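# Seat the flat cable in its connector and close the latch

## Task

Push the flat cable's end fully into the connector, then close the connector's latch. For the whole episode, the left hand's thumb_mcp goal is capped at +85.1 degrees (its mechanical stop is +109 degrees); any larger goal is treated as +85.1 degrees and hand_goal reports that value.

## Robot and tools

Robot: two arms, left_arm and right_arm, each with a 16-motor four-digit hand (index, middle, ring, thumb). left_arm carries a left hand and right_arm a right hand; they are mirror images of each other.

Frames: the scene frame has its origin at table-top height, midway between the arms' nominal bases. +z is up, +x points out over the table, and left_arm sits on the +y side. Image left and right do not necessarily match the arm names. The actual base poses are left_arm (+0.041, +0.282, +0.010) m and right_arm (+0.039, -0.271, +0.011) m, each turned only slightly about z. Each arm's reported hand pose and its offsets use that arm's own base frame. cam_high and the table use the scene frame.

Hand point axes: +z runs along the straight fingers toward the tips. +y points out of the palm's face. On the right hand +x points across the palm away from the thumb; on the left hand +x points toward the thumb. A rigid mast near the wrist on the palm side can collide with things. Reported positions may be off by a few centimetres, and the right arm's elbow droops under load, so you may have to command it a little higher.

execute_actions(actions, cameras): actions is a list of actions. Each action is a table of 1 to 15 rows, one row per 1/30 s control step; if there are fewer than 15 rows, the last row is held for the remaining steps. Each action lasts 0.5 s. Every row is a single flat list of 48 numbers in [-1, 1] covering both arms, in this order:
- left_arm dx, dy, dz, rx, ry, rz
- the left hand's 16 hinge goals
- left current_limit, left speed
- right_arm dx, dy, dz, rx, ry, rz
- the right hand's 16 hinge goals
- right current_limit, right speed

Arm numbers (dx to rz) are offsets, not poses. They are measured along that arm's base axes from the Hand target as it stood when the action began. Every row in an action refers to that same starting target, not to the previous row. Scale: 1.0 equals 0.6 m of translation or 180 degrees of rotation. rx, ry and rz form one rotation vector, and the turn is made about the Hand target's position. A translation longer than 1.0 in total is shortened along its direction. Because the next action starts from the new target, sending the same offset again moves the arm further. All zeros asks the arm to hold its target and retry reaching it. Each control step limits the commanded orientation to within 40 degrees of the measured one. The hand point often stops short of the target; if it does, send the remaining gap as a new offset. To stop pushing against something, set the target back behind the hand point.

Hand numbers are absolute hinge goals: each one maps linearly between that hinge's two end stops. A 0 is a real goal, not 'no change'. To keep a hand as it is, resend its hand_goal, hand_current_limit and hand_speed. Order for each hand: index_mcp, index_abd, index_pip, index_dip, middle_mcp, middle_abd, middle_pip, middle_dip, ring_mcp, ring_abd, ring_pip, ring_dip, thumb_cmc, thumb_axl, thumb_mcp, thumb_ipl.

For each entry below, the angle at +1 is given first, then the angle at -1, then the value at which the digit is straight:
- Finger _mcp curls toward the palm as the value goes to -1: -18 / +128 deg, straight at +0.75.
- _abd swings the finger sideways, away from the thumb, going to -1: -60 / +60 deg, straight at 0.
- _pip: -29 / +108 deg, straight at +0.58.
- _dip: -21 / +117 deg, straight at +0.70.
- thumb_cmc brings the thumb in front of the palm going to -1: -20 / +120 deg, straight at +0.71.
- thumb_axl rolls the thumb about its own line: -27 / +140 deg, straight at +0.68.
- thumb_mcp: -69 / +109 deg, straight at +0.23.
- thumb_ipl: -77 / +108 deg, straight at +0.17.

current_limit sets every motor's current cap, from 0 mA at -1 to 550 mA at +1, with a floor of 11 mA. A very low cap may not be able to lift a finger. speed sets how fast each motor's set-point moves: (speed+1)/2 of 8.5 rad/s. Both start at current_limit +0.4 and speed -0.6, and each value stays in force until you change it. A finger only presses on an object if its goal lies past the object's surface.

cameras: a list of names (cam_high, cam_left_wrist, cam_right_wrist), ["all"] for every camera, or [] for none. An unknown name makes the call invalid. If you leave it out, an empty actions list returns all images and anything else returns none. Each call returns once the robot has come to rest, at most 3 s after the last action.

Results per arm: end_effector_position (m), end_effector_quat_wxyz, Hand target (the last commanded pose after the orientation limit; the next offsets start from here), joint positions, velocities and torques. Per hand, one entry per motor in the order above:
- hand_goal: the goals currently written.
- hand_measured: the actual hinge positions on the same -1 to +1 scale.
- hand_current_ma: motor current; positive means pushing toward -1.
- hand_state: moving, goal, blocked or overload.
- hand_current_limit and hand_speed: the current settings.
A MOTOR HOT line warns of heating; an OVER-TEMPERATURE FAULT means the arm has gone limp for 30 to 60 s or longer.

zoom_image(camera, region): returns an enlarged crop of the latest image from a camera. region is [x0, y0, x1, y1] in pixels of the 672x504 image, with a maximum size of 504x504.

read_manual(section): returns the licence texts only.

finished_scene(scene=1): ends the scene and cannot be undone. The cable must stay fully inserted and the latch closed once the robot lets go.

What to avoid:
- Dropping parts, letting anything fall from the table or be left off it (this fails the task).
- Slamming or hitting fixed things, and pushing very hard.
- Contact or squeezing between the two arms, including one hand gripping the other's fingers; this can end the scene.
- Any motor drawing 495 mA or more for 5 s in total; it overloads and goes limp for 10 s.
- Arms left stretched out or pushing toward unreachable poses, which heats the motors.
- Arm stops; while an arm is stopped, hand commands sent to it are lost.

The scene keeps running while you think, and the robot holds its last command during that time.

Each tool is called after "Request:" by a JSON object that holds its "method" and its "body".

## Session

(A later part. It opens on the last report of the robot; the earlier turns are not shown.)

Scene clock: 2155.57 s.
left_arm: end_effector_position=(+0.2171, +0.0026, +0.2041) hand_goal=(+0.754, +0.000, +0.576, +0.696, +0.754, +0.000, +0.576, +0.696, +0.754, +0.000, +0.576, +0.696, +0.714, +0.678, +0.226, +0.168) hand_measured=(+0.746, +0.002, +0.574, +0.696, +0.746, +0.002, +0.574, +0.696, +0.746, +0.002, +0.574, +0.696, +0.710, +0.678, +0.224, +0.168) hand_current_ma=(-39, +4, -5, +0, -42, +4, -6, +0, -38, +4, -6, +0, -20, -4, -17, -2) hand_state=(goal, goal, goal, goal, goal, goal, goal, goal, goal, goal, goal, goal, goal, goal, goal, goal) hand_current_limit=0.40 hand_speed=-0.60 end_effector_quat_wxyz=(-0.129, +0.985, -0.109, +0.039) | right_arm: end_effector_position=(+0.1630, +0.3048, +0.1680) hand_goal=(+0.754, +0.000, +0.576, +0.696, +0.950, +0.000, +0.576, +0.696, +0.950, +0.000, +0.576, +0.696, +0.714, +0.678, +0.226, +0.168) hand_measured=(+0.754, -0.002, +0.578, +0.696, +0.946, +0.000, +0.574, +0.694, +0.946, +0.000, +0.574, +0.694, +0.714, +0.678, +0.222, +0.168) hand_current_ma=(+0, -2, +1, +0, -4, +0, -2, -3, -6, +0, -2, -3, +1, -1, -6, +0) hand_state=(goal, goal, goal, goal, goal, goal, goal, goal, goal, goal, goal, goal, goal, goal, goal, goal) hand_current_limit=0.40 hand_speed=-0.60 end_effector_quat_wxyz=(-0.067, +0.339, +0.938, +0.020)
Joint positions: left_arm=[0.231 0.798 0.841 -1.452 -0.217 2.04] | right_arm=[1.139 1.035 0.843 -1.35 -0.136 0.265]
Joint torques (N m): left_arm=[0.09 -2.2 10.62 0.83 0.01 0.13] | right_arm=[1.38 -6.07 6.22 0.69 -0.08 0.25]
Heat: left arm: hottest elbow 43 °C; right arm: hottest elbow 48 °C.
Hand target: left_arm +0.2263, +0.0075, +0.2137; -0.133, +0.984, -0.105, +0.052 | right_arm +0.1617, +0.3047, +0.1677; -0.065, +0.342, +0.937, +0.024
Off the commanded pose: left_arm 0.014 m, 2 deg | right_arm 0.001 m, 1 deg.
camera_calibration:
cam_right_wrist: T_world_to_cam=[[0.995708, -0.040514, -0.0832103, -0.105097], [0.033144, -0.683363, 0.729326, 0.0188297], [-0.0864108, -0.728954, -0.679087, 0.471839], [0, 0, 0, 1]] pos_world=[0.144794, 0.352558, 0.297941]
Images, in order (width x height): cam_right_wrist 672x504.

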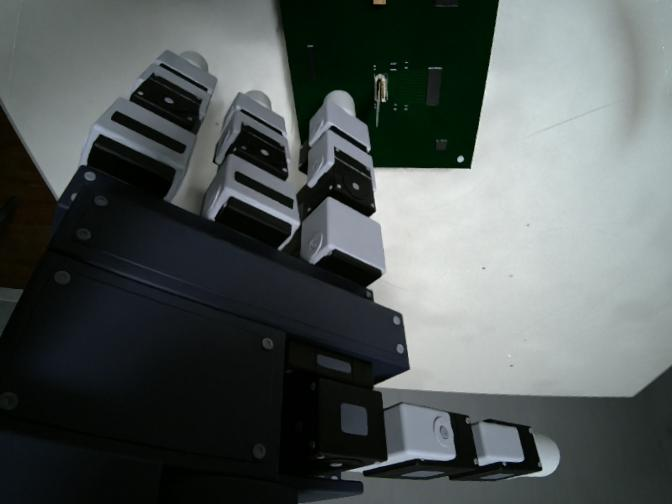

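Request:
{"method": "execute_actions", "body": {"actions": [[[0,0,0,0,0,0,0.754,0,0.576,0.696,0.754,0,0.576,0.696,0.754,0,0.576,0.696,0.714,0.678,0.226,0.168,0.4,-0.6,0.045,0,0.0,0,0,0,0.754,0,0.576,0.696,0.95,0,0.576,0.696,0.95,0,0.576,0.696,0.714,0.678,0.226,0.168,0.4,-0.6]],[[0,0,0,0,0,0,0.754,0,0.576,0.696,0.754,0,0.576,0.696,0.754,0,0.576,0.696,0.714,0.678,0.226,0.168,0.4,-0.6,0,-0.003,-0.022,0,0,0,0.754,0,0.576,0.696,0.95,0,0.576,0.696,0.95,0,0.576,0.696,0.714,0.678,0.226,0.168,0.4,-0.6]]], "cameras": ["cam_right_wrist"]}}

Request:
{"method": "zoom_image", "body": {"camera": "cam_right_wrist", "region": [300, 50, 410, 130]}}

Scene clock: 2163.87 s.
left_arm: end_effector_position=(+0.2171, +0.0026, +0.2041) hand_goal=(+0.754, +0.000, +0.576, +0.696, +0.754, +0.000, +0.576, +0.696, +0.754, +0.000, +0.576, +0.696, +0.714, +0.678, +0.226, +0.168) hand_measured=(+0.746, +0.002, +0.574, +0.696, +0.746, +0.002, +0.574, +0.696, +0.746, +0.002, +0.574, +0.696, +0.710, +0.678, +0.224, +0.168) hand_current_ma=(-39, +4, -5, +0, -42, +4, -6, +0, -38, +4, -6, +0, -20, -4, -17, -2) hand_state=(goal, goal, goal, goal, goal, goal, goal, goal, goal, goal, goal, goal, goal, goal, goal, goal) hand_current_limit=0.40 hand_speed=-0.60 end_effector_quat_wxyz=(-0.129, +0.985, -0.109, +0.039) | right_arm: end_effector_position=(+0.1852, +0.3039, +0.1617) hand_goal=(+0.754, +0.000, +0.576, +0.696, +0.950, +0.000, +0.576, +0.696, +0.950, +0.000, +0.576, +0.696, +0.714, +0.678, +0.226, +0.168) hand_measured=(+0.754, -0.002, +0.578, +0.696, +0.946, +0.000, +0.574, +0.694, +0.946, +0.000, +0.574, +0.694, +0.714, +0.678, +0.222, +0.168) hand_current_ma=(+0, -2, +1, +0, -4, +0, -2, -3, -6, +0, -2, -3, +1, -1, -6, +0) hand_state=(goal, goal, goal, goal, goal, goal, goal, goal, goal, goal, goal, goal, goal, goal, goal, goal) hand_current_limit=0.40 hand_speed=-0.60 end_effector_quat_wxyz=(-0.064, +0.342, +0.937, +0.028)
Joint positions: left_arm=[0.231 0.798 0.841 -1.452 -0.217 2.04] | right_arm=[1.068 1.057 0.836 -1.313 -0.135 0.199]
Joint torques (N m): left_arm=[0.15 -2.2 10.61 0.84 0.01 0.13] | right_arm=[-0.91 -4.6 6.06 0.84 -0.23 -0.07]
Heat: left arm: hottest elbow 43 °C; right arm: hottest elbow 47 °C.
Hand target: left_arm +0.2263, +0.0075, +0.2137; -0.133, +0.984, -0.105, +0.052 | right_arm +0.1888, +0.3029, +0.1546; -0.065, +0.342, +0.937, +0.024
Off the commanded pose: left_arm 0.014 m, 2 deg | right_arm 0.008 m, 1 deg.
camera_calibration:
cam_right_wrist: T_world_to_cam=[[0.996227, -0.0461185, -0.0735176, -0.127746], [0.0209984, -0.693854, 0.719809, 0.0290424], [-0.0842071, -0.718637, -0.690268, 0.467122], [0, 0, 0, 1]] pos_world=[0.165989, 0.349951, 0.292143]
Images, in order (width x height): cam_right_wrist 672x504.

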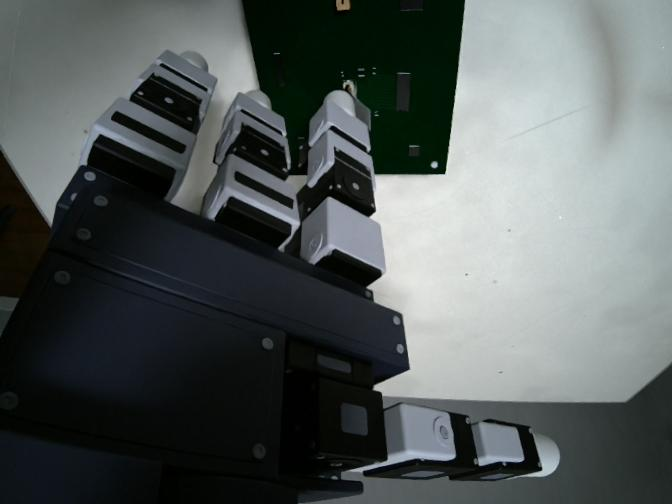

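Scaled by 4.582 from the camera's 672x504 image, which has a finer 960x720 frame.

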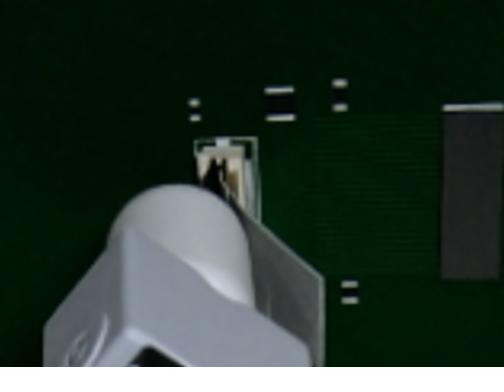

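Request:
{"method": "execute_actions", "body": {"actions": [[[0,0,0,0,0,0,0.754,0,0.576,0.696,0.754,0,0.576,0.696,0.754,0,0.576,0.696,0.714,0.678,0.226,0.168,0.4,-0.6,0.003,0,-0.017,0,0,0,0.754,0,0.576,0.696,0.95,0,0.576,0.696,0.95,0,0.576,0.696,0.714,0.678,0.226,0.168,0.4,-0.6]]], "cameras": ["cam_right_wrist"]}}

Request:
{"method": "zoom_image", "body": {"camera": "cam_right_wrist", "region": [300, 50, 410, 130]}}

Scene clock: 2169.50 s.
left_arm: end_effector_position=(+0.2171, +0.0026, +0.2041) hand_goal=(+0.754, +0.000, +0.576, +0.696, +0.754, +0.000, +0.576, +0.696, +0.754, +0.000, +0.576, +0.696, +0.714, +0.678, +0.226, +0.168) hand_measured=(+0.746, +0.002, +0.574, +0.696, +0.746, +0.002, +0.574, +0.696, +0.746, +0.002, +0.574, +0.696, +0.710, +0.678, +0.224, +0.168) hand_current_ma=(-39, +4, -5, +0, -42, +4, -6, +0, -38, +4, -6, +0, -20, -4, -17, -2) hand_state=(goal, goal, goal, goal, goal, goal, goal, goal, goal, goal, goal, goal, goal, goal, goal, goal) hand_current_limit=0.40 hand_speed=-0.60 end_effector_quat_wxyz=(-0.129, +0.985, -0.109, +0.039) | right_arm: end_effector_position=(+0.1860, +0.3049, +0.1536) hand_goal=(+0.754, +0.000, +0.576, +0.696, +0.950, +0.000, +0.576, +0.696, +0.950, +0.000, +0.576, +0.696, +0.714, +0.678, +0.226, +0.168) hand_measured=(+0.760, -0.008, +0.578, +0.696, +0.946, +0.000, +0.574, +0.694, +0.946, +0.000, +0.574, +0.694, +0.714, +0.678, +0.222, +0.168) hand_current_ma=(+9, -9, +2, +0, -4, +0, -2, -3, -6, +0, -2, -3, +1, -1, -6, +0) hand_state=(goal, goal, goal, goal, goal, goal, goal, goal, goal, goal, goal, goal, goal, goal, goal, goal) hand_current_limit=0.40 hand_speed=-0.60 end_effector_quat_wxyz=(-0.065, +0.341, +0.937, +0.030)
Joint positions: left_arm=[0.231 0.798 0.841 -1.452 -0.217 2.04] | right_arm=[1.065 1.065 0.819 -1.286 -0.138 0.194]
Joint torques (N m): left_arm=[0.26 -2.02 10.61 0.83 0.02 0.13] | right_arm=[-1.26 -4.66 5.97 0.94 -0.14 -0.09]
Heat: left arm: hottest elbow 43 °C; right arm: hottest elbow 47 °C.
Hand target: left_arm +0.2263, +0.0075, +0.2137; -0.133, +0.984, -0.105, +0.052 | right_arm +0.1906, +0.3029, +0.1445; -0.065, +0.342, +0.937, +0.024
Off the commanded pose: left_arm 0.014 m, 2 deg | right_arm 0.010 m, 1 deg.
camera_calibration:
cam_right_wrist: T_world_to_cam=[[0.996266, -0.0439774, -0.0743019, -0.129638], [0.0227886, -0.696114, 0.71757, 0.0363297], [-0.0832794, -0.716583, -0.692512, 0.46186], [0, 0, 0, 1]] pos_world=[0.166789, 0.35055, 0.284142]
Images, in order (width x height): cam_right_wrist 672x504.

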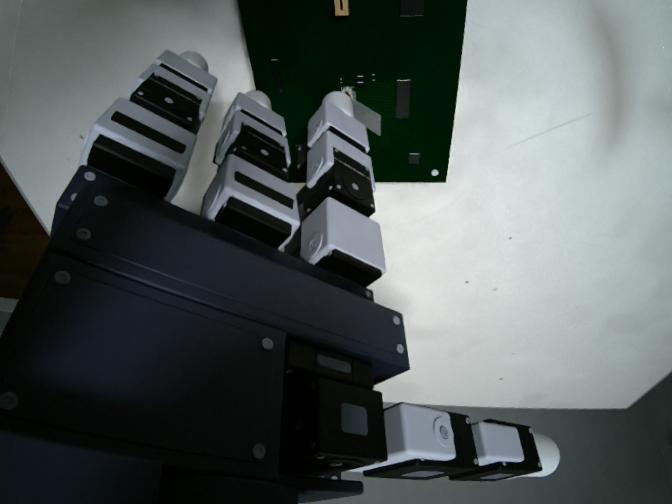

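Scaled by 4.582 from the camera's 672x504 image, which has a finer 960x720 frame.

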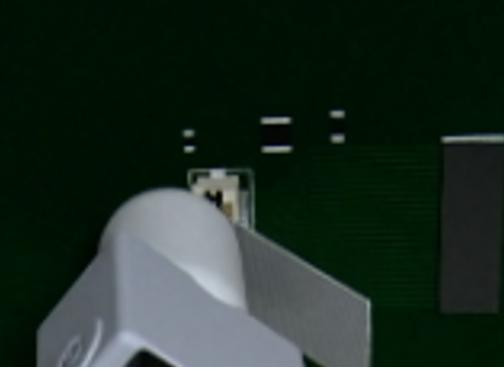

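Request:
{"method": "execute_actions", "body": {"actions": [[[0,0,0,0,0,0,0.754,0,0.576,0.696,0.754,0,0.576,0.696,0.754,0,0.576,0.696,0.714,0.678,0.226,0.168,0.4,-0.6,0.0,0,-0.02,0,0,0,0.754,0,0.576,0.696,0.95,0,0.576,0.696,0.95,0,0.576,0.696,0.714,0.678,0.226,0.168,0.4,-0.6]]], "cameras": ["cam_right_wrist"]}}

Request:
{"method": "zoom_image", "body": {"camera": "cam_right_wrist", "region": [320, 60, 390, 110]}}

Scene clock: 2174.20 s.
left_arm: end_effector_position=(+0.2171, +0.0026, +0.2041) hand_goal=(+0.754, +0.000, +0.576, +0.696, +0.754, +0.000, +0.576, +0.696, +0.754, +0.000, +0.576, +0.696, +0.714, +0.678, +0.226, +0.168) hand_measured=(+0.746, +0.002, +0.574, +0.696, +0.746, +0.002, +0.574, +0.696, +0.746, +0.002, +0.574, +0.696, +0.710, +0.678, +0.224, +0.168) hand_current_ma=(-39, +4, -5, +0, -42, +4, -6, +0, -38, +4, -6, +0, -20, -4, -17, -2) hand_state=(goal, goal, goal, goal, goal, goal, goal, goal, goal, goal, goal, goal, goal, goal, goal, goal) hand_current_limit=0.40 hand_speed=-0.60 end_effector_quat_wxyz=(-0.129, +0.985, -0.109, +0.039) | right_arm: end_effector_position=(+0.1853, +0.3056, +0.1459) hand_goal=(+0.754, +0.000, +0.576, +0.696, +0.950, +0.000, +0.576, +0.696, +0.950, +0.000, +0.576, +0.696, +0.714, +0.678, +0.226, +0.168) hand_measured=(+0.780, -0.034, +0.590, +0.700, +0.946, +0.000, +0.574, +0.694, +0.946, +0.000, +0.574, +0.694, +0.714, +0.678, +0.222, +0.168) hand_current_ma=(+60, -69, +24, +6, -4, +0, -2, -3, -6, +0, -2, -3, +1, -1, -6, +0) hand_state=(blocked, blocked, goal, goal, goal, goal, goal, goal, goal, goal, goal, goal, goal, goal, goal, goal) hand_current_limit=0.40 hand_speed=-0.60 end_effector_quat_wxyz=(-0.067, +0.341, +0.937, +0.033)
Joint positions: left_arm=[0.231 0.798 0.841 -1.452 -0.217 2.04] | right_arm=[1.065 1.068 0.799 -1.257 -0.143 0.194]
Joint torques (N m): left_arm=[0.15 -2.08 10.54 0.85 0.02 0.12] | right_arm=[-1.32 -4.25 5.44 1.18 0.03 -0.11]
Heat: left arm: hottest elbow 43 °C; right arm: hottest elbow 46 °C.
Hand target: left_arm +0.2263, +0.0075, +0.2137; -0.133, +0.984, -0.105, +0.052 | right_arm +0.1905, +0.3028, +0.1323; -0.065, +0.342, +0.937, +0.024
Off the commanded pose: left_arm 0.014 m, 2 deg | right_arm 0.015 m, 1 deg.
camera_calibration:
cam_right_wrist: T_world_to_cam=[[0.99615, -0.0431027, -0.0763374, -0.129424], [0.0241966, -0.70177, 0.711992, 0.0445896], [-0.08426, -0.711098, -0.698026, 0.456243], [0, 0, 0, 1]] pos_world=[0.16629, 0.350146, 0.276842]
Images, in order (width x height): cam_right_wrist 672x504.

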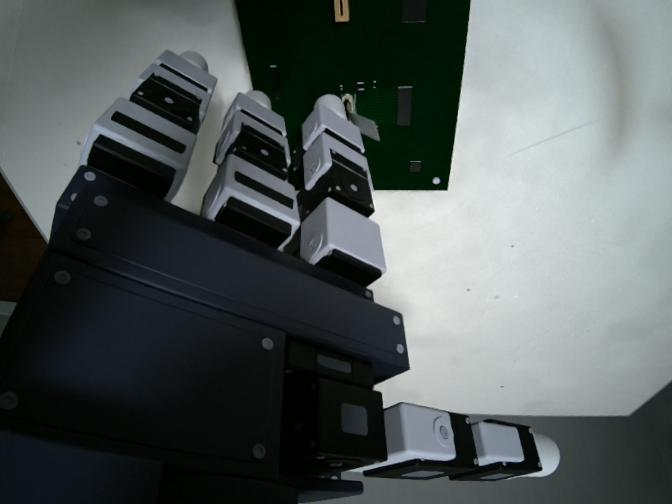

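Scaled by 7.200 from the camera's 672x504 image, which has a finer 960x720 frame.

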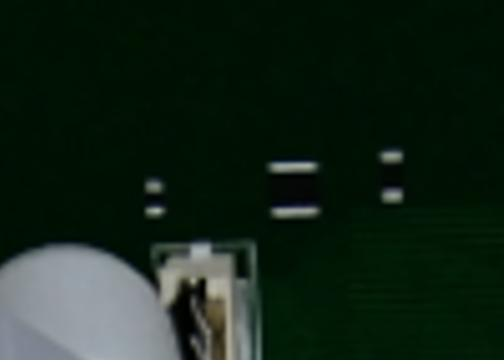

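Request:
{"method": "execute_actions", "body": {"actions": [[[0,0,0,0,0,0,0.754,0,0.576,0.696,0.754,0,0.576,0.696,0.754,0,0.576,0.696,0.714,0.678,0.226,0.168,0.4,-0.6,-0.0425,0,0.11,0,0,0,0.754,0,0.576,0.696,0.95,0,0.576,0.696,0.95,0,0.576,0.696,0.714,0.678,0.226,0.168,0.4,-0.6]],[[0,0,0,0,0,0,0.754,0,0.576,0.696,0.754,0,0.576,0.696,0.754,0,0.576,0.696,0.714,0.678,0.226,0.168,0.4,-0.6,0,0.003,-0.05,0,0,0,0.754,0,0.576,0.696,0.95,0,0.576,0.696,0.95,0,0.576,0.696,0.714,0.678,0.226,0.168,0.4,-0.6]]], "cameras": ["cam_right_wrist"]}}

Request:
{"method": "zoom_image", "body": {"camera": "cam_right_wrist", "region": [360, 60, 410, 110]}}

Scene clock: 2222.37 s.
left_arm: end_effector_position=(+0.2171, +0.0026, +0.2041) hand_goal=(+0.754, +0.000, +0.576, +0.696, +0.754, +0.000, +0.576, +0.696, +0.754, +0.000, +0.576, +0.696, +0.714, +0.678, +0.226, +0.168) hand_measured=(+0.746, +0.002, +0.574, +0.696, +0.746, +0.002, +0.574, +0.696, +0.746, +0.002, +0.574, +0.696, +0.710, +0.678, +0.224, +0.168) hand_current_ma=(-39, +4, -5, +0, -42, +4, -6, +0, -38, +4, -6, +0, -20, -4, -17, -2) hand_state=(goal, goal, goal, goal, goal, goal, goal, goal, goal, goal, goal, goal, goal, goal, goal, goal) hand_current_limit=0.40 hand_speed=-0.60 end_effector_quat_wxyz=(-0.129, +0.985, -0.109, +0.039) | right_arm: end_effector_position=(+0.1678, +0.3010, +0.1720) hand_goal=(+0.754, +0.000, +0.576, +0.696, +0.950, +0.000, +0.576, +0.696, +0.950, +0.000, +0.576, +0.696, +0.714, +0.678, +0.226, +0.168) hand_measured=(+0.754, -0.002, +0.578, +0.698, +0.946, +0.000, +0.574, +0.694, +0.946, +0.000, +0.574, +0.694, +0.714, +0.678, +0.222, +0.168) hand_current_ma=(+0, -2, +2, +2, -4, +0, -2, -3, -6, +0, -2, -3, +0, -1, -6, +0) hand_state=(goal, goal, goal, goal, goal, goal, goal, goal, goal, goal, goal, goal, goal, goal, goal, goal) hand_current_limit=0.40 hand_speed=-0.60 end_effector_quat_wxyz=(-0.066, +0.342, +0.937, +0.026)
Joint positions: left_arm=[0.231 0.798 0.841 -1.452 -0.217 2.04] | right_arm=[1.119 1.021 0.841 -1.352 -0.136 0.252]
Joint torques (N m): left_arm=[0.21 -2.32 10.62 0.83 0.01 0.13] | right_arm=[1.26 -4.42 6.65 0.73 -0.1 0.23]
Heat: left arm: hottest elbow 44 °C; right arm: hottest elbow 42 °C.
Hand target: left_arm +0.2263, +0.0075, +0.2137; -0.133, +0.984, -0.105, +0.052 | right_arm +0.1652, +0.3046, +0.1683; -0.065, +0.342, +0.937, +0.024
Off the commanded pose: left_arm 0.014 m, 2 deg | right_arm 0.006 m, 0 deg.
camera_calibration:
cam_right_wrist: T_world_to_cam=[[0.995834, -0.047277, -0.0779761, -0.108572], [0.0236633, -0.691836, 0.721666, 0.0185903], [-0.0880649, -0.720505, -0.687835, 0.471369], [0, 0, 0, 1]] pos_world=[0.149191, 0.347352, 0.302342]
Images, in order (width x height): cam_right_wrist 672x504.

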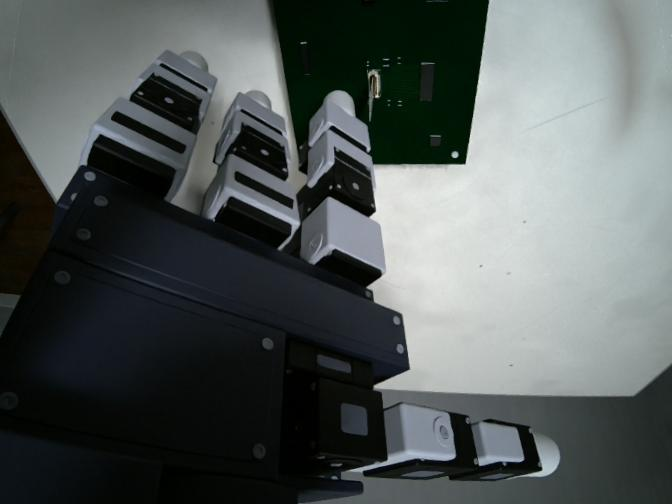

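Scaled by 10.080 from the camera's 672x504 image, which has a finer 960x720 frame.

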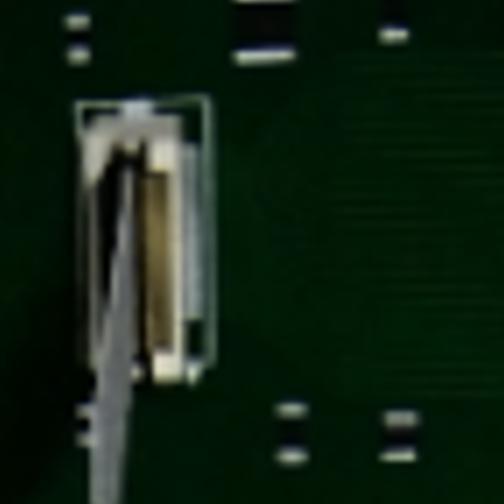

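Request:
{"method": "execute_actions", "body": {"actions": [[[0,0,0,0,0,0,0.754,0,0.576,0.696,0.754,0,0.576,0.696,0.754,0,0.576,0.696,0.714,0.678,0.226,0.168,0.4,-0.6,0.047,0,-0.005,0,0,0,0.754,0,0.576,0.696,0.95,0,0.576,0.696,0.95,0,0.576,0.696,0.714,0.678,0.226,0.168,0.4,-0.6]],[[0,0,0,0,0,0,0.754,0,0.576,0.696,0.754,0,0.576,0.696,0.754,0,0.576,0.696,0.714,0.678,0.226,0.168,0.4,-0.6,0,-0.001,-0.028,0,0,0,0.754,0,0.576,0.696,0.95,0,0.576,0.696,0.95,0,0.576,0.696,0.714,0.678,0.226,0.168,0.4,-0.6]]], "cameras": ["cam_right_wrist"]}}

Request:
{"method": "zoom_image", "body": {"camera": "cam_right_wrist", "region": [320, 60, 390, 110]}}

Scene clock: 2245.00 s.
left_arm: end_effector_position=(+0.2171, +0.0026, +0.2041) hand_goal=(+0.754, +0.000, +0.576, +0.696, +0.754, +0.000, +0.576, +0.696, +0.754, +0.000, +0.576, +0.696, +0.714, +0.678, +0.226, +0.168) hand_measured=(+0.746, +0.002, +0.574, +0.696, +0.746, +0.002, +0.574, +0.696, +0.746, +0.002, +0.574, +0.696, +0.710, +0.678, +0.224, +0.168) hand_current_ma=(-39, +4, -5, +0, -42, +4, -6, +0, -38, +4, -6, +0, -20, -4, -17, -2) hand_state=(goal, goal, goal, goal, goal, goal, goal, goal, goal, goal, goal, goal, goal, goal, goal, goal) hand_current_limit=0.40 hand_speed=-0.60 end_effector_quat_wxyz=(-0.129, +0.985, -0.109, +0.039) | right_arm: end_effector_position=(+0.1909, +0.3056, +0.1580) hand_goal=(+0.754, +0.000, +0.576, +0.696, +0.950, +0.000, +0.576, +0.696, +0.950, +0.000, +0.576, +0.696, +0.714, +0.678, +0.226, +0.168) hand_measured=(+0.754, +0.000, +0.578, +0.698, +0.946, +0.000, +0.574, +0.694, +0.946, +0.000, +0.574, +0.694, +0.714, +0.678, +0.222, +0.168) hand_current_ma=(-1, -1, +1, +1, -4, +0, -2, -3, -6, +0, -2, -3, +0, -1, -6, +0) hand_state=(goal, goal, goal, goal, goal, goal, goal, goal, goal, goal, goal, goal, goal, goal, goal, goal) hand_current_limit=0.40 hand_speed=-0.60 end_effector_quat_wxyz=(-0.063, +0.343, +0.937, +0.031)
Joint positions: left_arm=[0.231 0.798 0.841 -1.452 -0.217 2.04] | right_arm=[1.053 1.07 0.833 -1.294 -0.135 0.187]
Joint torques (N m): left_arm=[0.15 -2.14 10.54 0.81 0.02 0.14] | right_arm=[-0.67 -4.95 5.86 0.87 -0.23 -0.11]
Heat: left arm: hottest elbow 44 °C; right arm: hottest elbow 43 °C.
Hand target: left_arm +0.2263, +0.0075, +0.2137; -0.133, +0.984, -0.105, +0.052 | right_arm +0.1933, +0.3039, +0.1486; -0.065, +0.342, +0.937, +0.024
Off the commanded pose: left_arm 0.014 m, 2 deg | right_arm 0.010 m, 1 deg.
camera_calibration:
cam_right_wrist: T_world_to_cam=[[0.996341, -0.0478503, -0.0708216, -0.133423], [0.0174937, -0.696895, 0.71696, 0.0348433], [-0.083662, -0.715575, -0.693507, 0.46571], [0, 0, 0, 1]] pos_world=[0.171288, 0.351149, 0.288543]
Images, in order (width x height): cam_right_wrist 672x504.

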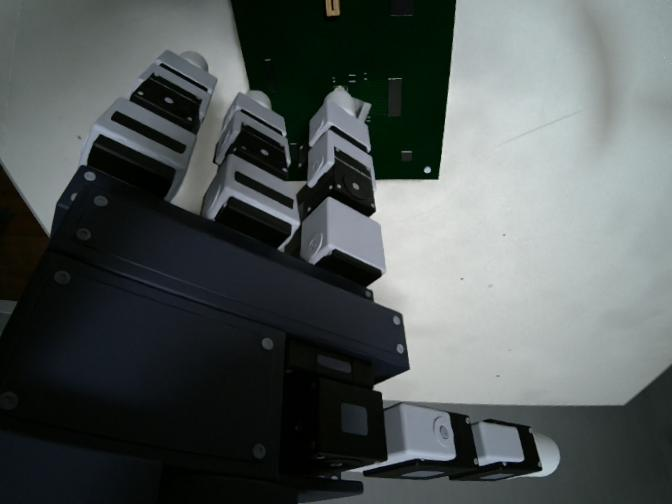

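Scaled by 7.200 from the camera's 672x504 image, which has a finer 960x720 frame.

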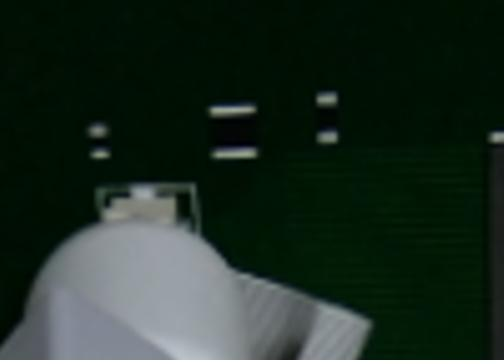

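Request:
{"method": "execute_actions", "body": {"actions": [[[0,0,0,0,0,0,0.754,0,0.576,0.696,0.754,0,0.576,0.696,0.754,0,0.576,0.696,0.714,0.678,0.226,0.168,0.4,-0.6,-0.002,0,-0.025,0,0,0,0.754,0,0.576,0.696,0.95,0,0.576,0.696,0.95,0,0.576,0.696,0.714,0.678,0.226,0.168,0.4,-0.6]]], "cameras": ["cam_right_wrist"]}}

Request:
{"method": "zoom_image", "body": {"camera": "cam_right_wrist", "region": [320, 60, 390, 110]}}

Scene clock: 2251.03 s.
left_arm: end_effector_position=(+0.2171, +0.0026, +0.2041) hand_goal=(+0.754, +0.000, +0.576, +0.696, +0.754, +0.000, +0.576, +0.696, +0.754, +0.000, +0.576, +0.696, +0.714, +0.678, +0.226, +0.168) hand_measured=(+0.746, +0.002, +0.574, +0.696, +0.746, +0.002, +0.574, +0.696, +0.746, +0.002, +0.574, +0.696, +0.710, +0.678, +0.224, +0.168) hand_current_ma=(-39, +4, -5, +0, -42, +4, -6, +0, -38, +4, -6, +0, -20, -4, -17, -2) hand_state=(goal, goal, goal, goal, goal, goal, goal, goal, goal, goal, goal, goal, goal, goal, goal, goal) hand_current_limit=0.40 hand_speed=-0.60 end_effector_quat_wxyz=(-0.129, +0.985, -0.109, +0.039) | right_arm: end_effector_position=(+0.1939, +0.3094, +0.1567) hand_goal=(+0.754, +0.000, +0.576, +0.696, +0.950, +0.000, +0.576, +0.696, +0.950, +0.000, +0.576, +0.696, +0.714, +0.678, +0.226, +0.168) hand_measured=(+0.780, +0.002, +0.592, +0.702, +0.946, +0.000, +0.574, +0.694, +0.946, +0.000, +0.574, +0.694, +0.714, +0.678, +0.222, +0.168) hand_current_ma=(+59, +2, +28, +9, -4, +0, -2, -3, -6, +0, -2, -3, +0, -1, -6, +0) hand_state=(blocked, goal, goal, goal, goal, goal, goal, goal, goal, goal, goal, goal, goal, goal, goal, goal) hand_current_limit=0.40 hand_speed=-0.60 end_effector_quat_wxyz=(-0.059, +0.342, +0.937, +0.042)
Joint positions: left_arm=[0.231 0.798 0.841 -1.452 -0.217 2.04] | right_arm=[1.053 1.07 0.823 -1.262 -0.131 0.187]
Joint torques (N m): left_arm=[0.03 -2.26 10.58 0.84 0 0.13] | right_arm=[-0.32 -3.84 4.23 1.25 -0.41 -0.06]
Heat: left arm: hottest elbow 44 °C; right arm: hottest elbow 42 °C.
Hand target: left_arm +0.2263, +0.0075, +0.2137; -0.133, +0.984, -0.105, +0.052 | right_arm +0.1922, +0.3041, +0.1337; -0.065, +0.342, +0.937, +0.024
Off the commanded pose: left_arm 0.014 m, 2 deg | right_arm 0.024 m, 2 deg.
camera_calibration:
cam_right_wrist: T_world_to_cam=[[0.997285, -0.0469231, -0.0567548, -0.139041], [0.00671353, -0.709561, 0.704612, 0.046385], [-0.0733335, -0.70308, -0.70732, 0.464033], [0, 0, 0, 1]] pos_world=[0.172381, 0.352641, 0.287645]
Images, in order (width x height): cam_right_wrist 672x504.

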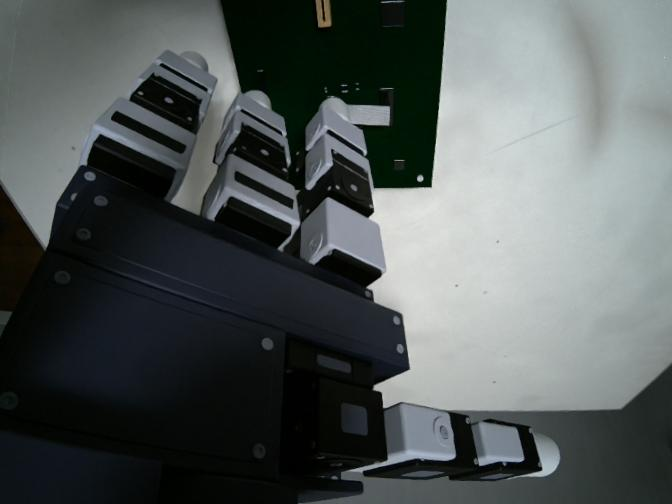

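Scaled by 7.200 from the camera's 672x504 image, which has a finer 960x720 frame.

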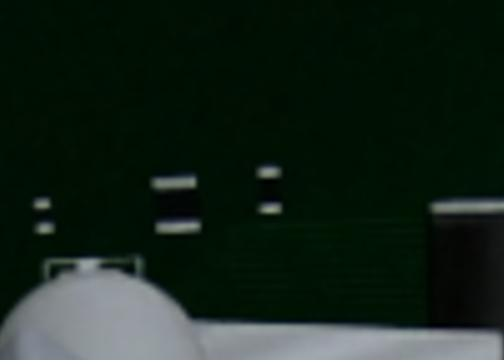

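Request:
{"method": "execute_actions", "body": {"actions": [[[0,0,0,0,0,0,0.754,0,0.576,0.696,0.754,0,0.576,0.696,0.754,0,0.576,0.696,0.714,0.678,0.226,0.168,0.4,-0.6,-0.0455,0,0.11,0,0,0,0.754,0,0.576,0.696,0.95,0,0.576,0.696,0.95,0,0.576,0.696,0.714,0.678,0.226,0.168,0.4,-0.6]],[[0,0,0,0,0,0,0.754,0,0.576,0.696,0.754,0,0.576,0.696,0.754,0,0.576,0.696,0.714,0.678,0.226,0.168,0.4,-0.6,0,0.003,-0.05,0,0,0,0.754,0,0.576,0.696,0.95,0,0.576,0.696,0.95,0,0.576,0.696,0.714,0.678,0.226,0.168,0.4,-0.6]]], "cameras": ["cam_right_wrist"]}}

Request:
{"method": "zoom_image", "body": {"camera": "cam_right_wrist", "region": [360, 60, 410, 110]}}

Scene clock: 2261.00 s.
left_arm: end_effector_position=(+0.2171, +0.0026, +0.2041) hand_goal=(+0.754, +0.000, +0.576, +0.696, +0.754, +0.000, +0.576, +0.696, +0.754, +0.000, +0.576, +0.696, +0.714, +0.678, +0.226, +0.168) hand_measured=(+0.746, +0.002, +0.574, +0.696, +0.746, +0.002, +0.574, +0.696, +0.746, +0.002, +0.574, +0.696, +0.710, +0.678, +0.224, +0.168) hand_current_ma=(-39, +4, -5, +0, -42, +4, -6, +0, -38, +4, -6, +0, -20, -4, -17, -2) hand_state=(goal, goal, goal, goal, goal, goal, goal, goal, goal, goal, goal, goal, goal, goal, goal, goal) hand_current_limit=0.40 hand_speed=-0.60 end_effector_quat_wxyz=(-0.129, +0.985, -0.109, +0.039) | right_arm: end_effector_position=(+0.1671, +0.3015, +0.1707) hand_goal=(+0.754, +0.000, +0.576, +0.696, +0.950, +0.000, +0.576, +0.696, +0.950, +0.000, +0.576, +0.696, +0.714, +0.678, +0.226, +0.168) hand_measured=(+0.750, -0.002, +0.574, +0.694, +0.946, +0.000, +0.574, +0.694, +0.946, +0.000, +0.574, +0.694, +0.714, +0.678, +0.222, +0.168) hand_current_ma=(-5, -2, -3, -2, -4, +0, -2, -3, -6, +0, -2, -3, +0, -1, -6, +0) hand_state=(goal, goal, goal, goal, goal, goal, goal, goal, goal, goal, goal, goal, goal, goal, goal, goal) hand_current_limit=0.40 hand_speed=-0.60 end_effector_quat_wxyz=(-0.066, +0.343, +0.937, +0.023)
Joint positions: left_arm=[0.231 0.798 0.841 -1.452 -0.217 2.04] | right_arm=[1.123 1.026 0.843 -1.354 -0.136 0.255]
Joint torques (N m): left_arm=[0.32 -2.26 10.62 0.83 0.02 0.12] | right_arm=[1.32 -5.07 6.86 0.64 -0.09 0.21]
Heat: left arm: hottest elbow 44 °C; right arm: hottest elbow 42 °C.
Hand target: left_arm +0.2263, +0.0075, +0.2137; -0.133, +0.984, -0.105, +0.052 | right_arm +0.1648, +0.3058, +0.1696; -0.065, +0.342, +0.937, +0.024
Off the commanded pose: left_arm 0.014 m, 2 deg | right_arm 0.005 m, 0 deg.
camera_calibration:
cam_right_wrist: T_world_to_cam=[[0.995605, -0.0476994, -0.0805938, -0.107369], [0.0257963, -0.687603, 0.725628, 0.0176683], [-0.0900286, -0.724518, -0.683351, 0.471523], [0, 0, 0, 1]] pos_world=[0.148892, 0.348655, 0.300742]
Images, in order (width x height): cam_right_wrist 672x504.

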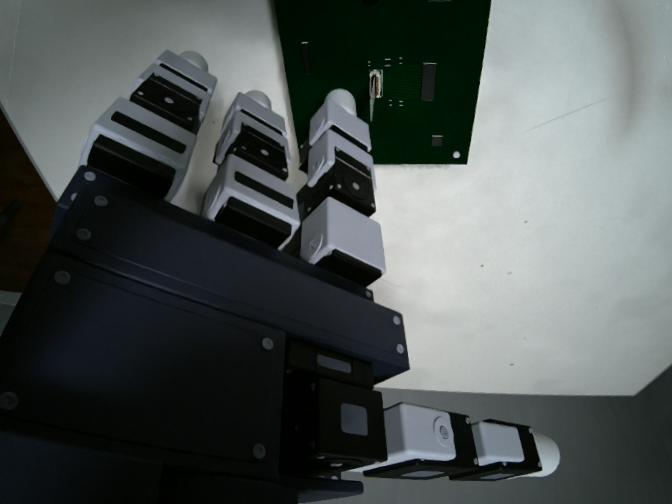

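Scaled by 10.080 from the camera's 672x504 image, which has a finer 960x720 frame.

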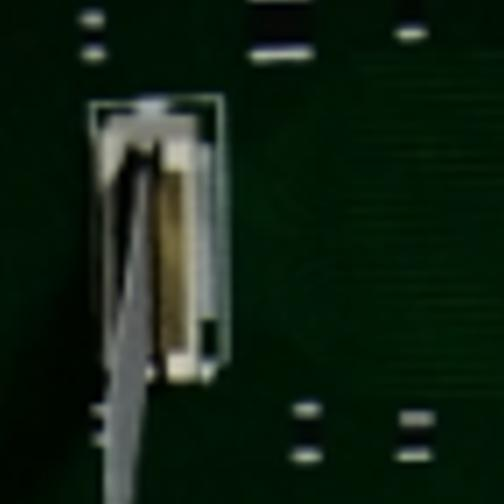

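Request:
{"method": "execute_actions", "body": {"actions": [[[0,0,0,0,0,0,0.754,0,0.576,0.696,0.754,0,0.576,0.696,0.754,0,0.576,0.696,0.714,0.678,0.226,0.168,0.4,-0.6,0.042,-0.003,-0.005,0,0,0,0.754,0,0.576,0.696,0.95,0,0.576,0.696,0.95,0,0.576,0.696,0.714,0.678,0.226,0.168,0.4,-0.6]],[[0,0,0,0,0,0,0.754,0,0.576,0.696,0.754,0,0.576,0.696,0.754,0,0.576,0.696,0.714,0.678,0.226,0.168,0.4,-0.6,0,-0.001,-0.028,0,0,0,0.754,0,0.576,0.696,0.95,0,0.576,0.696,0.95,0,0.576,0.696,0.714,0.678,0.226,0.168,0.4,-0.6]]], "cameras": ["cam_right_wrist"]}}

Request:
{"method": "zoom_image", "body": {"camera": "cam_right_wrist", "region": [320, 60, 390, 110]}}

Scene clock: 2316.27 s.
left_arm: end_effector_position=(+0.2171, +0.0026, +0.2041) hand_goal=(+0.754, +0.000, +0.576, +0.696, +0.754, +0.000, +0.576, +0.696, +0.754, +0.000, +0.576, +0.696, +0.714, +0.678, +0.226, +0.168) hand_measured=(+0.746, +0.002, +0.574, +0.696, +0.746, +0.002, +0.574, +0.696, +0.746, +0.002, +0.574, +0.696, +0.710, +0.678, +0.224, +0.168) hand_current_ma=(-39, +4, -5, +0, -42, +4, -6, +0, -38, +4, -6, +0, -20, -4, -17, -2) hand_state=(goal, goal, goal, goal, goal, goal, goal, goal, goal, goal, goal, goal, goal, goal, goal, goal) hand_current_limit=0.40 hand_speed=-0.60 end_effector_quat_wxyz=(-0.129, +0.985, -0.109, +0.039) | right_arm: end_effector_position=(+0.1871, +0.3047, +0.1580) hand_goal=(+0.754, +0.000, +0.576, +0.696, +0.950, +0.000, +0.576, +0.696, +0.950, +0.000, +0.576, +0.696, +0.714, +0.678, +0.226, +0.168) hand_measured=(+0.752, +0.000, +0.574, +0.694, +0.946, +0.000, +0.574, +0.694, +0.946, +0.000, +0.574, +0.694, +0.714, +0.678, +0.222, +0.168) hand_current_ma=(-2, +0, -2, -2, -4, +0, -2, -3, -6, +0, -2, -3, +0, -1, -6, +0) hand_state=(goal, goal, goal, goal, goal, goal, goal, goal, goal, goal, goal, goal, goal, goal, goal, goal) hand_current_limit=0.40 hand_speed=-0.60 end_effector_quat_wxyz=(-0.064, +0.343, +0.937, +0.029)
Joint positions: left_arm=[0.231 0.798 0.841 -1.452 -0.217 2.04] | right_arm=[1.063 1.063 0.83 -1.299 -0.136 0.196]
Joint torques (N m): left_arm=[0.09 -2.43 10.59 0.81 0.01 0.13] | right_arm=[-0.79 -4.6 6.02 0.85 -0.19 -0.09]
Heat: left arm: hottest elbow 44 °C; right arm: hottest elbow 43 °C.
Hand target: left_arm +0.2263, +0.0075, +0.2137; -0.133, +0.984, -0.105, +0.052 | right_arm +0.1900, +0.3035, +0.1498; -0.065, +0.342, +0.937, +0.024
Off the commanded pose: left_arm 0.014 m, 2 deg | right_arm 0.009 m, 1 deg.
camera_calibration:
cam_right_wrist: T_world_to_cam=[[0.996196, -0.0474959, -0.0730572, -0.129528], [0.0195115, -0.69553, 0.718233, 0.0333729], [-0.0849265, -0.716926, -0.691957, 0.465166], [0, 0, 0, 1]] pos_world=[0.167889, 0.35055, 0.288443]
Images, in order (width x height): cam_right_wrist 672x504.

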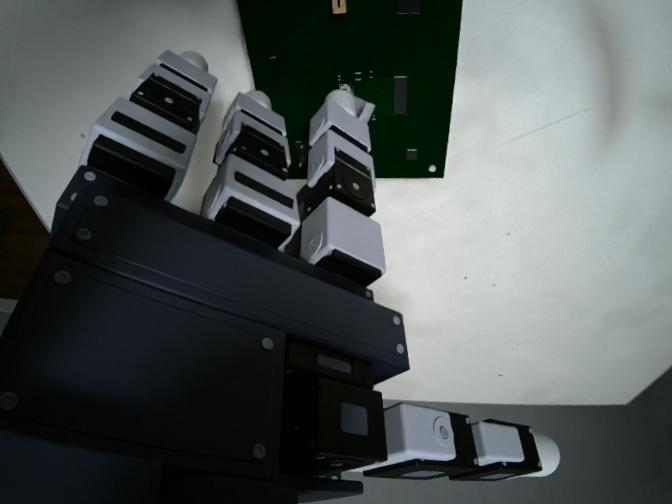

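Scaled by 7.200 from the camera's 672x504 image, which has a finer 960x720 frame.

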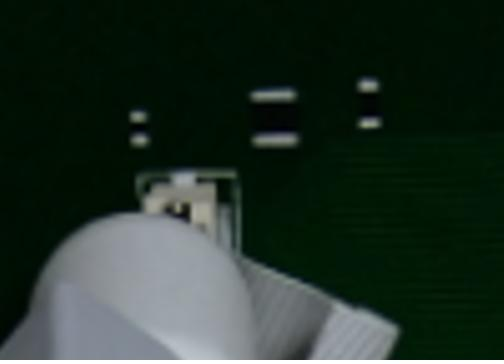

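Request:
{"method": "execute_actions", "body": {"actions": [[[0,0,0,0,0,0,0.754,0,0.576,0.696,0.754,0,0.576,0.696,0.754,0,0.576,0.696,0.714,0.678,0.226,0.168,0.4,-0.6,0,0,-0.02,0,0,0,0.754,0,0.576,0.696,0.95,0,0.576,0.696,0.95,0,0.576,0.696,0.714,0.678,0.226,0.168,0.4,-0.6]]], "cameras": ["cam_right_wrist"]}}

Request:
{"method": "zoom_image", "body": {"camera": "cam_right_wrist", "region": [320, 60, 390, 110]}}

Scene clock: 2323.07 s.
left_arm: end_effector_position=(+0.2171, +0.0026, +0.2041) hand_goal=(+0.754, +0.000, +0.576, +0.696, +0.754, +0.000, +0.576, +0.696, +0.754, +0.000, +0.576, +0.696, +0.714, +0.678, +0.226, +0.168) hand_measured=(+0.746, +0.002, +0.574, +0.696, +0.746, +0.002, +0.574, +0.696, +0.746, +0.002, +0.574, +0.696, +0.710, +0.678, +0.224, +0.168) hand_current_ma=(-39, +4, -5, +0, -42, +4, -6, +0, -38, +4, -6, +0, -20, -4, -17, -2) hand_state=(goal, goal, goal, goal, goal, goal, goal, goal, goal, goal, goal, goal, goal, goal, goal, goal) hand_current_limit=0.40 hand_speed=-0.60 end_effector_quat_wxyz=(-0.129, +0.985, -0.109, +0.039) | right_arm: end_effector_position=(+0.1891, +0.3075, +0.1558) hand_goal=(+0.754, +0.000, +0.576, +0.696, +0.950, +0.000, +0.576, +0.696, +0.950, +0.000, +0.576, +0.696, +0.714, +0.678, +0.226, +0.168) hand_measured=(+0.766, +0.002, +0.582, +0.698, +0.946, +0.000, +0.574, +0.694, +0.946, +0.000, +0.574, +0.694, +0.714, +0.678, +0.222, +0.168) hand_current_ma=(+23, +1, +9, +1, -4, +0, -2, -3, -6, +0, -2, -3, +0, -1, -6, +0) hand_state=(goal, goal, goal, goal, goal, goal, goal, goal, goal, goal, goal, goal, goal, goal, goal, goal) hand_current_limit=0.40 hand_speed=-0.60 end_effector_quat_wxyz=(-0.062, +0.342, +0.937, +0.038)
Joint positions: left_arm=[0.231 0.798 0.841 -1.452 -0.217 2.04] | right_arm=[1.063 1.063 0.819 -1.271 -0.134 0.196]
Joint torques (N m): left_arm=[0.21 -2.26 10.63 0.85 0.01 0.12] | right_arm=[-0.62 -3.9 4.93 1.13 -0.32 -0.09]
Heat: left arm: hottest elbow 44 °C; right arm: hottest elbow 42 °C.
Hand target: left_arm +0.2263, +0.0075, +0.2137; -0.133, +0.984, -0.105, +0.052 | right_arm +0.1900, +0.3035, +0.1379; -0.065, +0.342, +0.937, +0.024
Off the commanded pose: left_arm 0.014 m, 2 deg | right_arm 0.019 m, 2 deg.
camera_calibration:
cam_right_wrist: T_world_to_cam=[[0.996909, -0.0465803, -0.063271, -0.13345], [0.0119897, -0.705676, 0.708433, 0.0428462], [-0.0776479, -0.707002, -0.702936, 0.463116], [0, 0, 0, 1]] pos_world=[0.168484, 0.351443, 0.286744]
Images, in order (width x height): cam_right_wrist 672x504.

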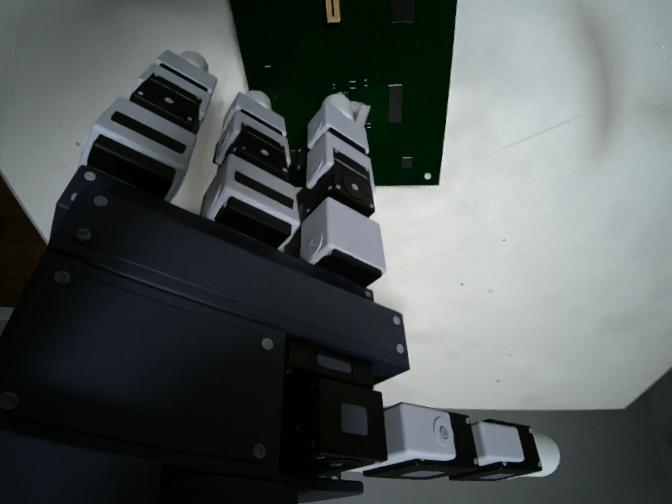

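Scaled by 7.200 from the camera's 672x504 image, which has a finer 960x720 frame.

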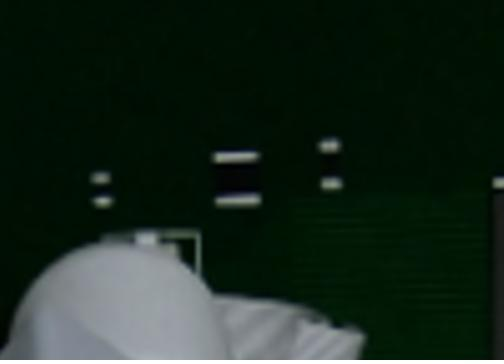

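Request:
{"method": "execute_actions", "body": {"actions": [[[0,0,0,0,0,0,0.754,0,0.576,0.696,0.754,0,0.576,0.696,0.754,0,0.576,0.696,0.714,0.678,0.226,0.168,0.4,-0.6,0,0,-0.025,0,0,0,0.754,0,0.576,0.696,0.95,0,0.576,0.696,0.95,0,0.576,0.696,0.714,0.678,0.226,0.168,0.4,-0.6]]]}}

Request:
{"method": "execute_actions", "body": {"actions": [[[0,0,0,0,0,0,0.754,0,0.576,0.696,0.754,0,0.576,0.696,0.754,0,0.576,0.696,0.714,0.678,0.226,0.168,0.4,-0.6,0,0,-0.025,0,0,0,0.754,0,0.576,0.696,0.95,0,0.576,0.696,0.95,0,0.576,0.696,0.714,0.678,0.226,0.168,0.4,-0.6]]], "cameras": ["cam_right_wrist"]}}

Scene clock: 2329.00 s.
left_arm: end_effector_position=(+0.2171, +0.0026, +0.2041) hand_goal=(+0.754, +0.000, +0.576, +0.696, +0.754, +0.000, +0.576, +0.696, +0.754, +0.000, +0.576, +0.696, +0.714, +0.678, +0.226, +0.168) hand_measured=(+0.746, +0.002, +0.574, +0.696, +0.746, +0.002, +0.574, +0.696, +0.746, +0.002, +0.574, +0.696, +0.710, +0.678, +0.224, +0.168) hand_current_ma=(-39, +4, -5, +0, -42, +4, -6, +0, -38, +4, -6, +0, -20, -4, -17, -2) hand_state=(goal, goal, goal, goal, goal, goal, goal, goal, goal, goal, goal, goal, goal, goal, goal, goal) hand_current_limit=0.40 hand_speed=-0.60 end_effector_quat_wxyz=(-0.129, +0.985, -0.109, +0.039) | right_arm: end_effector_position=(+0.1931, +0.3126, +0.1567) hand_goal=(+0.754, +0.000, +0.576, +0.696, +0.950, +0.000, +0.576, +0.696, +0.950, +0.000, +0.576, +0.696, +0.714, +0.678, +0.226, +0.168) hand_measured=(+0.804, +0.000, +0.608, +0.712, +0.946, +0.000, +0.574, +0.694, +0.946, +0.000, +0.574, +0.694, +0.714, +0.678, +0.222, +0.168) hand_current_ma=(+145, +0, +75, +28, -4, +0, -2, -3, -6, +0, -2, -3, +0, -1, -6, +0) hand_state=(blocked, goal, blocked, goal, goal, goal, goal, goal, goal, goal, goal, goal, goal, goal, goal, goal) hand_current_limit=0.40 hand_speed=-0.60 end_effector_quat_wxyz=(-0.057, +0.341, +0.937, +0.051)
Joint positions: left_arm=[0.231 0.798 0.841 -1.452 -0.217 2.04] | right_arm=[1.063 1.063 0.814 -1.238 -0.129 0.196]
Joint torques (N m): left_arm=[0.38 -2.2 10.59 0.81 0.01 0.12] | right_arm=[-0.44 -3.55 3.1 1.57 -0.47 -0.07]
Heat: left arm: hottest elbow 44 °C; right arm: hottest elbow 42 °C.
Hand target: left_arm +0.2263, +0.0075, +0.2137; -0.133, +0.984, -0.105, +0.052 | right_arm +0.1900, +0.3035, +0.1229; -0.065, +0.342, +0.937, +0.024
Off the commanded pose: left_arm 0.014 m, 2 deg | right_arm 0.035 m, 3 deg.

Scene clock: 2329.70 s.
left_arm: end_effector_position=(+0.2171, +0.0026, +0.2041) hand_goal=(+0.754, +0.000, +0.576, +0.696, +0.754, +0.000, +0.576, +0.696, +0.754, +0.000, +0.576, +0.696, +0.714, +0.678, +0.226, +0.168) hand_measured=(+0.746, +0.002, +0.574, +0.696, +0.746, +0.002, +0.574, +0.696, +0.746, +0.002, +0.574, +0.696, +0.710, +0.678, +0.224, +0.168) hand_current_ma=(-39, +4, -5, +0, -42, +4, -6, +0, -38, +4, -6, +0, -20, -4, -17, -2) hand_state=(goal, goal, goal, goal, goal, goal, goal, goal, goal, goal, goal, goal, goal, goal, goal, goal) hand_current_limit=0.40 hand_speed=-0.60 end_effector_quat_wxyz=(-0.129, +0.985, -0.109, +0.039) | right_arm: end_effector_position=(+0.1932, +0.3150, +0.1474) hand_goal=(+0.754, +0.000, +0.576, +0.696, +0.950, +0.000, +0.576, +0.696, +0.950, +0.000, +0.576, +0.696, +0.714, +0.678, +0.226, +0.168) hand_measured=(+0.794, -0.064, +0.604, +0.710, +0.948, +0.000, +0.574, +0.694, +0.946, +0.000, +0.574, +0.694, +0.714, +0.678, +0.220, +0.168) hand_current_ma=(+105, -153, +60, +27, -3, +0, -2, -3, -5, +0, -2, -3, +0, -1, -9, +0) hand_state=(blocked, blocked, blocked, goal, goal, goal, goal, goal, goal, goal, goal, goal, goal, goal, goal, goal) hand_current_limit=0.40 hand_speed=-0.60 end_effector_quat_wxyz=(-0.060, +0.340, +0.936, +0.062)
Joint positions: left_arm=[0.231 0.798 0.841 -1.452 -0.217 2.04] | right_arm=[1.061 1.064 0.784 -1.187 -0.138 0.195]
Joint torques (N m): left_arm=[-0.09 -2.08 10.63 0.83 0.03 0.13] | right_arm=[-0.44 -2.67 3.12 1.22 -0.16 -0.06]
Heat: left arm: hottest elbow 44 °C; right arm: hottest elbow 42 °C.
Hand target: left_arm +0.2263, +0.0075, +0.2137; -0.133, +0.984, -0.105, +0.052 | right_arm +0.1900, +0.3035, +0.1078; -0.065, +0.342, +0.937, +0.024
Off the commanded pose: left_arm 0.014 m, 2 deg | right_arm 0.041 m, 4 deg.
camera_calibration:
cam_right_wrist: T_world_to_cam=[[0.997968, -0.0446651, -0.0454315, -0.141153], [-0.00214789, -0.736278, 0.676676, 0.0711333], [-0.063674, -0.675204, -0.734878, 0.454758], [0, 0, 0, 1]] pos_world=[0.169975, 0.353124, 0.279645]
Images, in order (width x height): cam_right_wrist 672x504.

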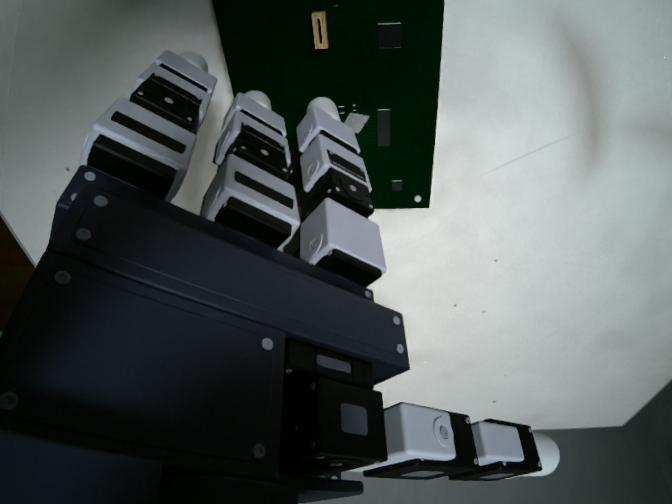

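Request:
{"method": "zoom_image", "body": {"camera": "cam_right_wrist", "region": [310, 80, 380, 130]}}

Scaled by 7.200 from the camera's 672x504 image, which has a finer 960x720 frame.

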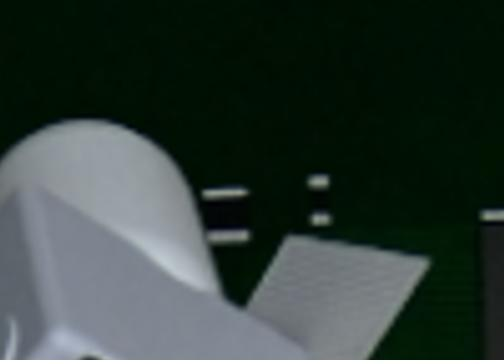

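Request:
{"method": "execute_actions", "body": {"actions": [[[0,0,0,0,0,0,0.754,0,0.576,0.696,0.754,0,0.576,0.696,0.754,0,0.576,0.696,0.714,0.678,0.226,0.168,0.4,-0.6,-0.042,0,0.15,0,0,0,0.754,0,0.576,0.696,0.95,0,0.576,0.696,0.95,0,0.576,0.696,0.714,0.678,0.226,0.168,0.4,-0.6]],[[0,0,0,0,0,0,0.754,0,0.576,0.696,0.754,0,0.576,0.696,0.754,0,0.576,0.696,0.714,0.678,0.226,0.168,0.4,-0.6,0,0.003,-0.05,0,0,0,0.754,0,0.576,0.696,0.95,0,0.576,0.696,0.95,0,0.576,0.696,0.714,0.678,0.226,0.168,0.4,-0.6]]], "cameras": ["cam_right_wrist"]}}

Request:
{"method": "zoom_image", "body": {"camera": "cam_right_wrist", "region": [360, 60, 410, 110]}}

Scene clock: 2339.40 s.
left_arm: end_effector_position=(+0.2171, +0.0026, +0.2041) hand_goal=(+0.754, +0.000, +0.576, +0.696, +0.754, +0.000, +0.576, +0.696, +0.754, +0.000, +0.576, +0.696, +0.714, +0.678, +0.226, +0.168) hand_measured=(+0.746, +0.002, +0.574, +0.696, +0.746, +0.002, +0.574, +0.696, +0.746, +0.002, +0.574, +0.696, +0.710, +0.678, +0.224, +0.168) hand_current_ma=(-39, +4, -5, +0, -42, +4, -6, +0, -38, +4, -6, +0, -20, -4, -17, -2) hand_state=(goal, goal, goal, goal, goal, goal, goal, goal, goal, goal, goal, goal, goal, goal, goal, goal) hand_current_limit=0.40 hand_speed=-0.60 end_effector_quat_wxyz=(-0.129, +0.985, -0.109, +0.039) | right_arm: end_effector_position=(+0.1671, +0.3010, +0.1694) hand_goal=(+0.754, +0.000, +0.576, +0.696, +0.950, +0.000, +0.576, +0.696, +0.950, +0.000, +0.576, +0.696, +0.714, +0.678, +0.226, +0.168) hand_measured=(+0.750, -0.002, +0.574, +0.694, +0.946, +0.000, +0.574, +0.694, +0.946, +0.000, +0.574, +0.694, +0.714, +0.678, +0.220, +0.168) hand_current_ma=(-4, -2, -3, -2, -4, +0, -2, -3, -6, +0, -2, -3, +0, -1, -9, +0) hand_state=(goal, goal, goal, goal, goal, goal, goal, goal, goal, goal, goal, goal, goal, goal, goal, goal) hand_current_limit=0.40 hand_speed=-0.60 end_effector_quat_wxyz=(-0.066, +0.342, +0.937, +0.024)
Joint positions: left_arm=[0.231 0.798 0.841 -1.452 -0.217 2.04] | right_arm=[1.122 1.025 0.838 -1.349 -0.136 0.254]
Joint torques (N m): left_arm=[0.15 -2.14 10.56 0.85 0 0.11] | right_arm=[1.44 -4.37 6.83 0.84 -0.09 0.24]
Heat: left arm: hottest elbow 44 °C; right arm: hottest elbow 41 °C.
Hand target: left_arm +0.2263, +0.0075, +0.2137; -0.133, +0.984, -0.105, +0.052 | right_arm +0.1648, +0.3053, +0.1678; -0.065, +0.342, +0.937, +0.024
Off the commanded pose: left_arm 0.014 m, 2 deg | right_arm 0.005 m, 0 deg.
camera_calibration:
cam_right_wrist: T_world_to_cam=[[0.995685, -0.0472073, -0.0798931, -0.107693], [0.0254877, -0.688708, 0.724591, 0.0188036], [-0.089229, -0.7235, -0.684533, 0.470059], [0, 0, 0, 1]] pos_world=[0.148692, 0.347954, 0.299542]
Images, in order (width x height): cam_right_wrist 672x504.

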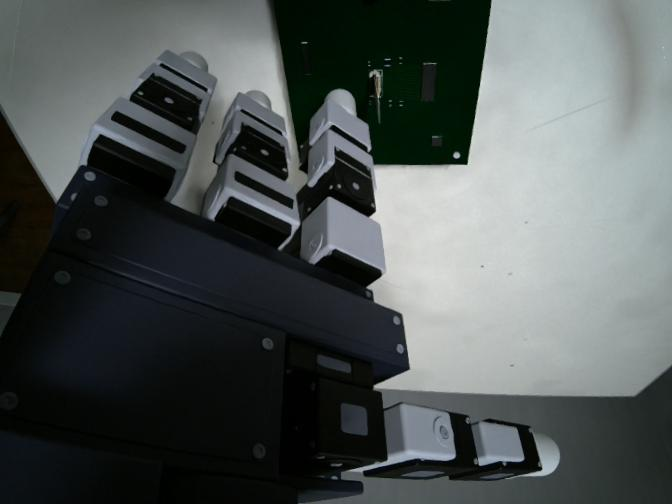

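Scaled by 10.080 from the camera's 672x504 image, which has a finer 960x720 frame.

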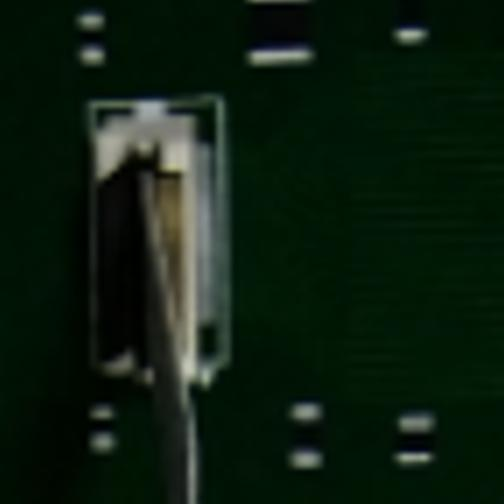

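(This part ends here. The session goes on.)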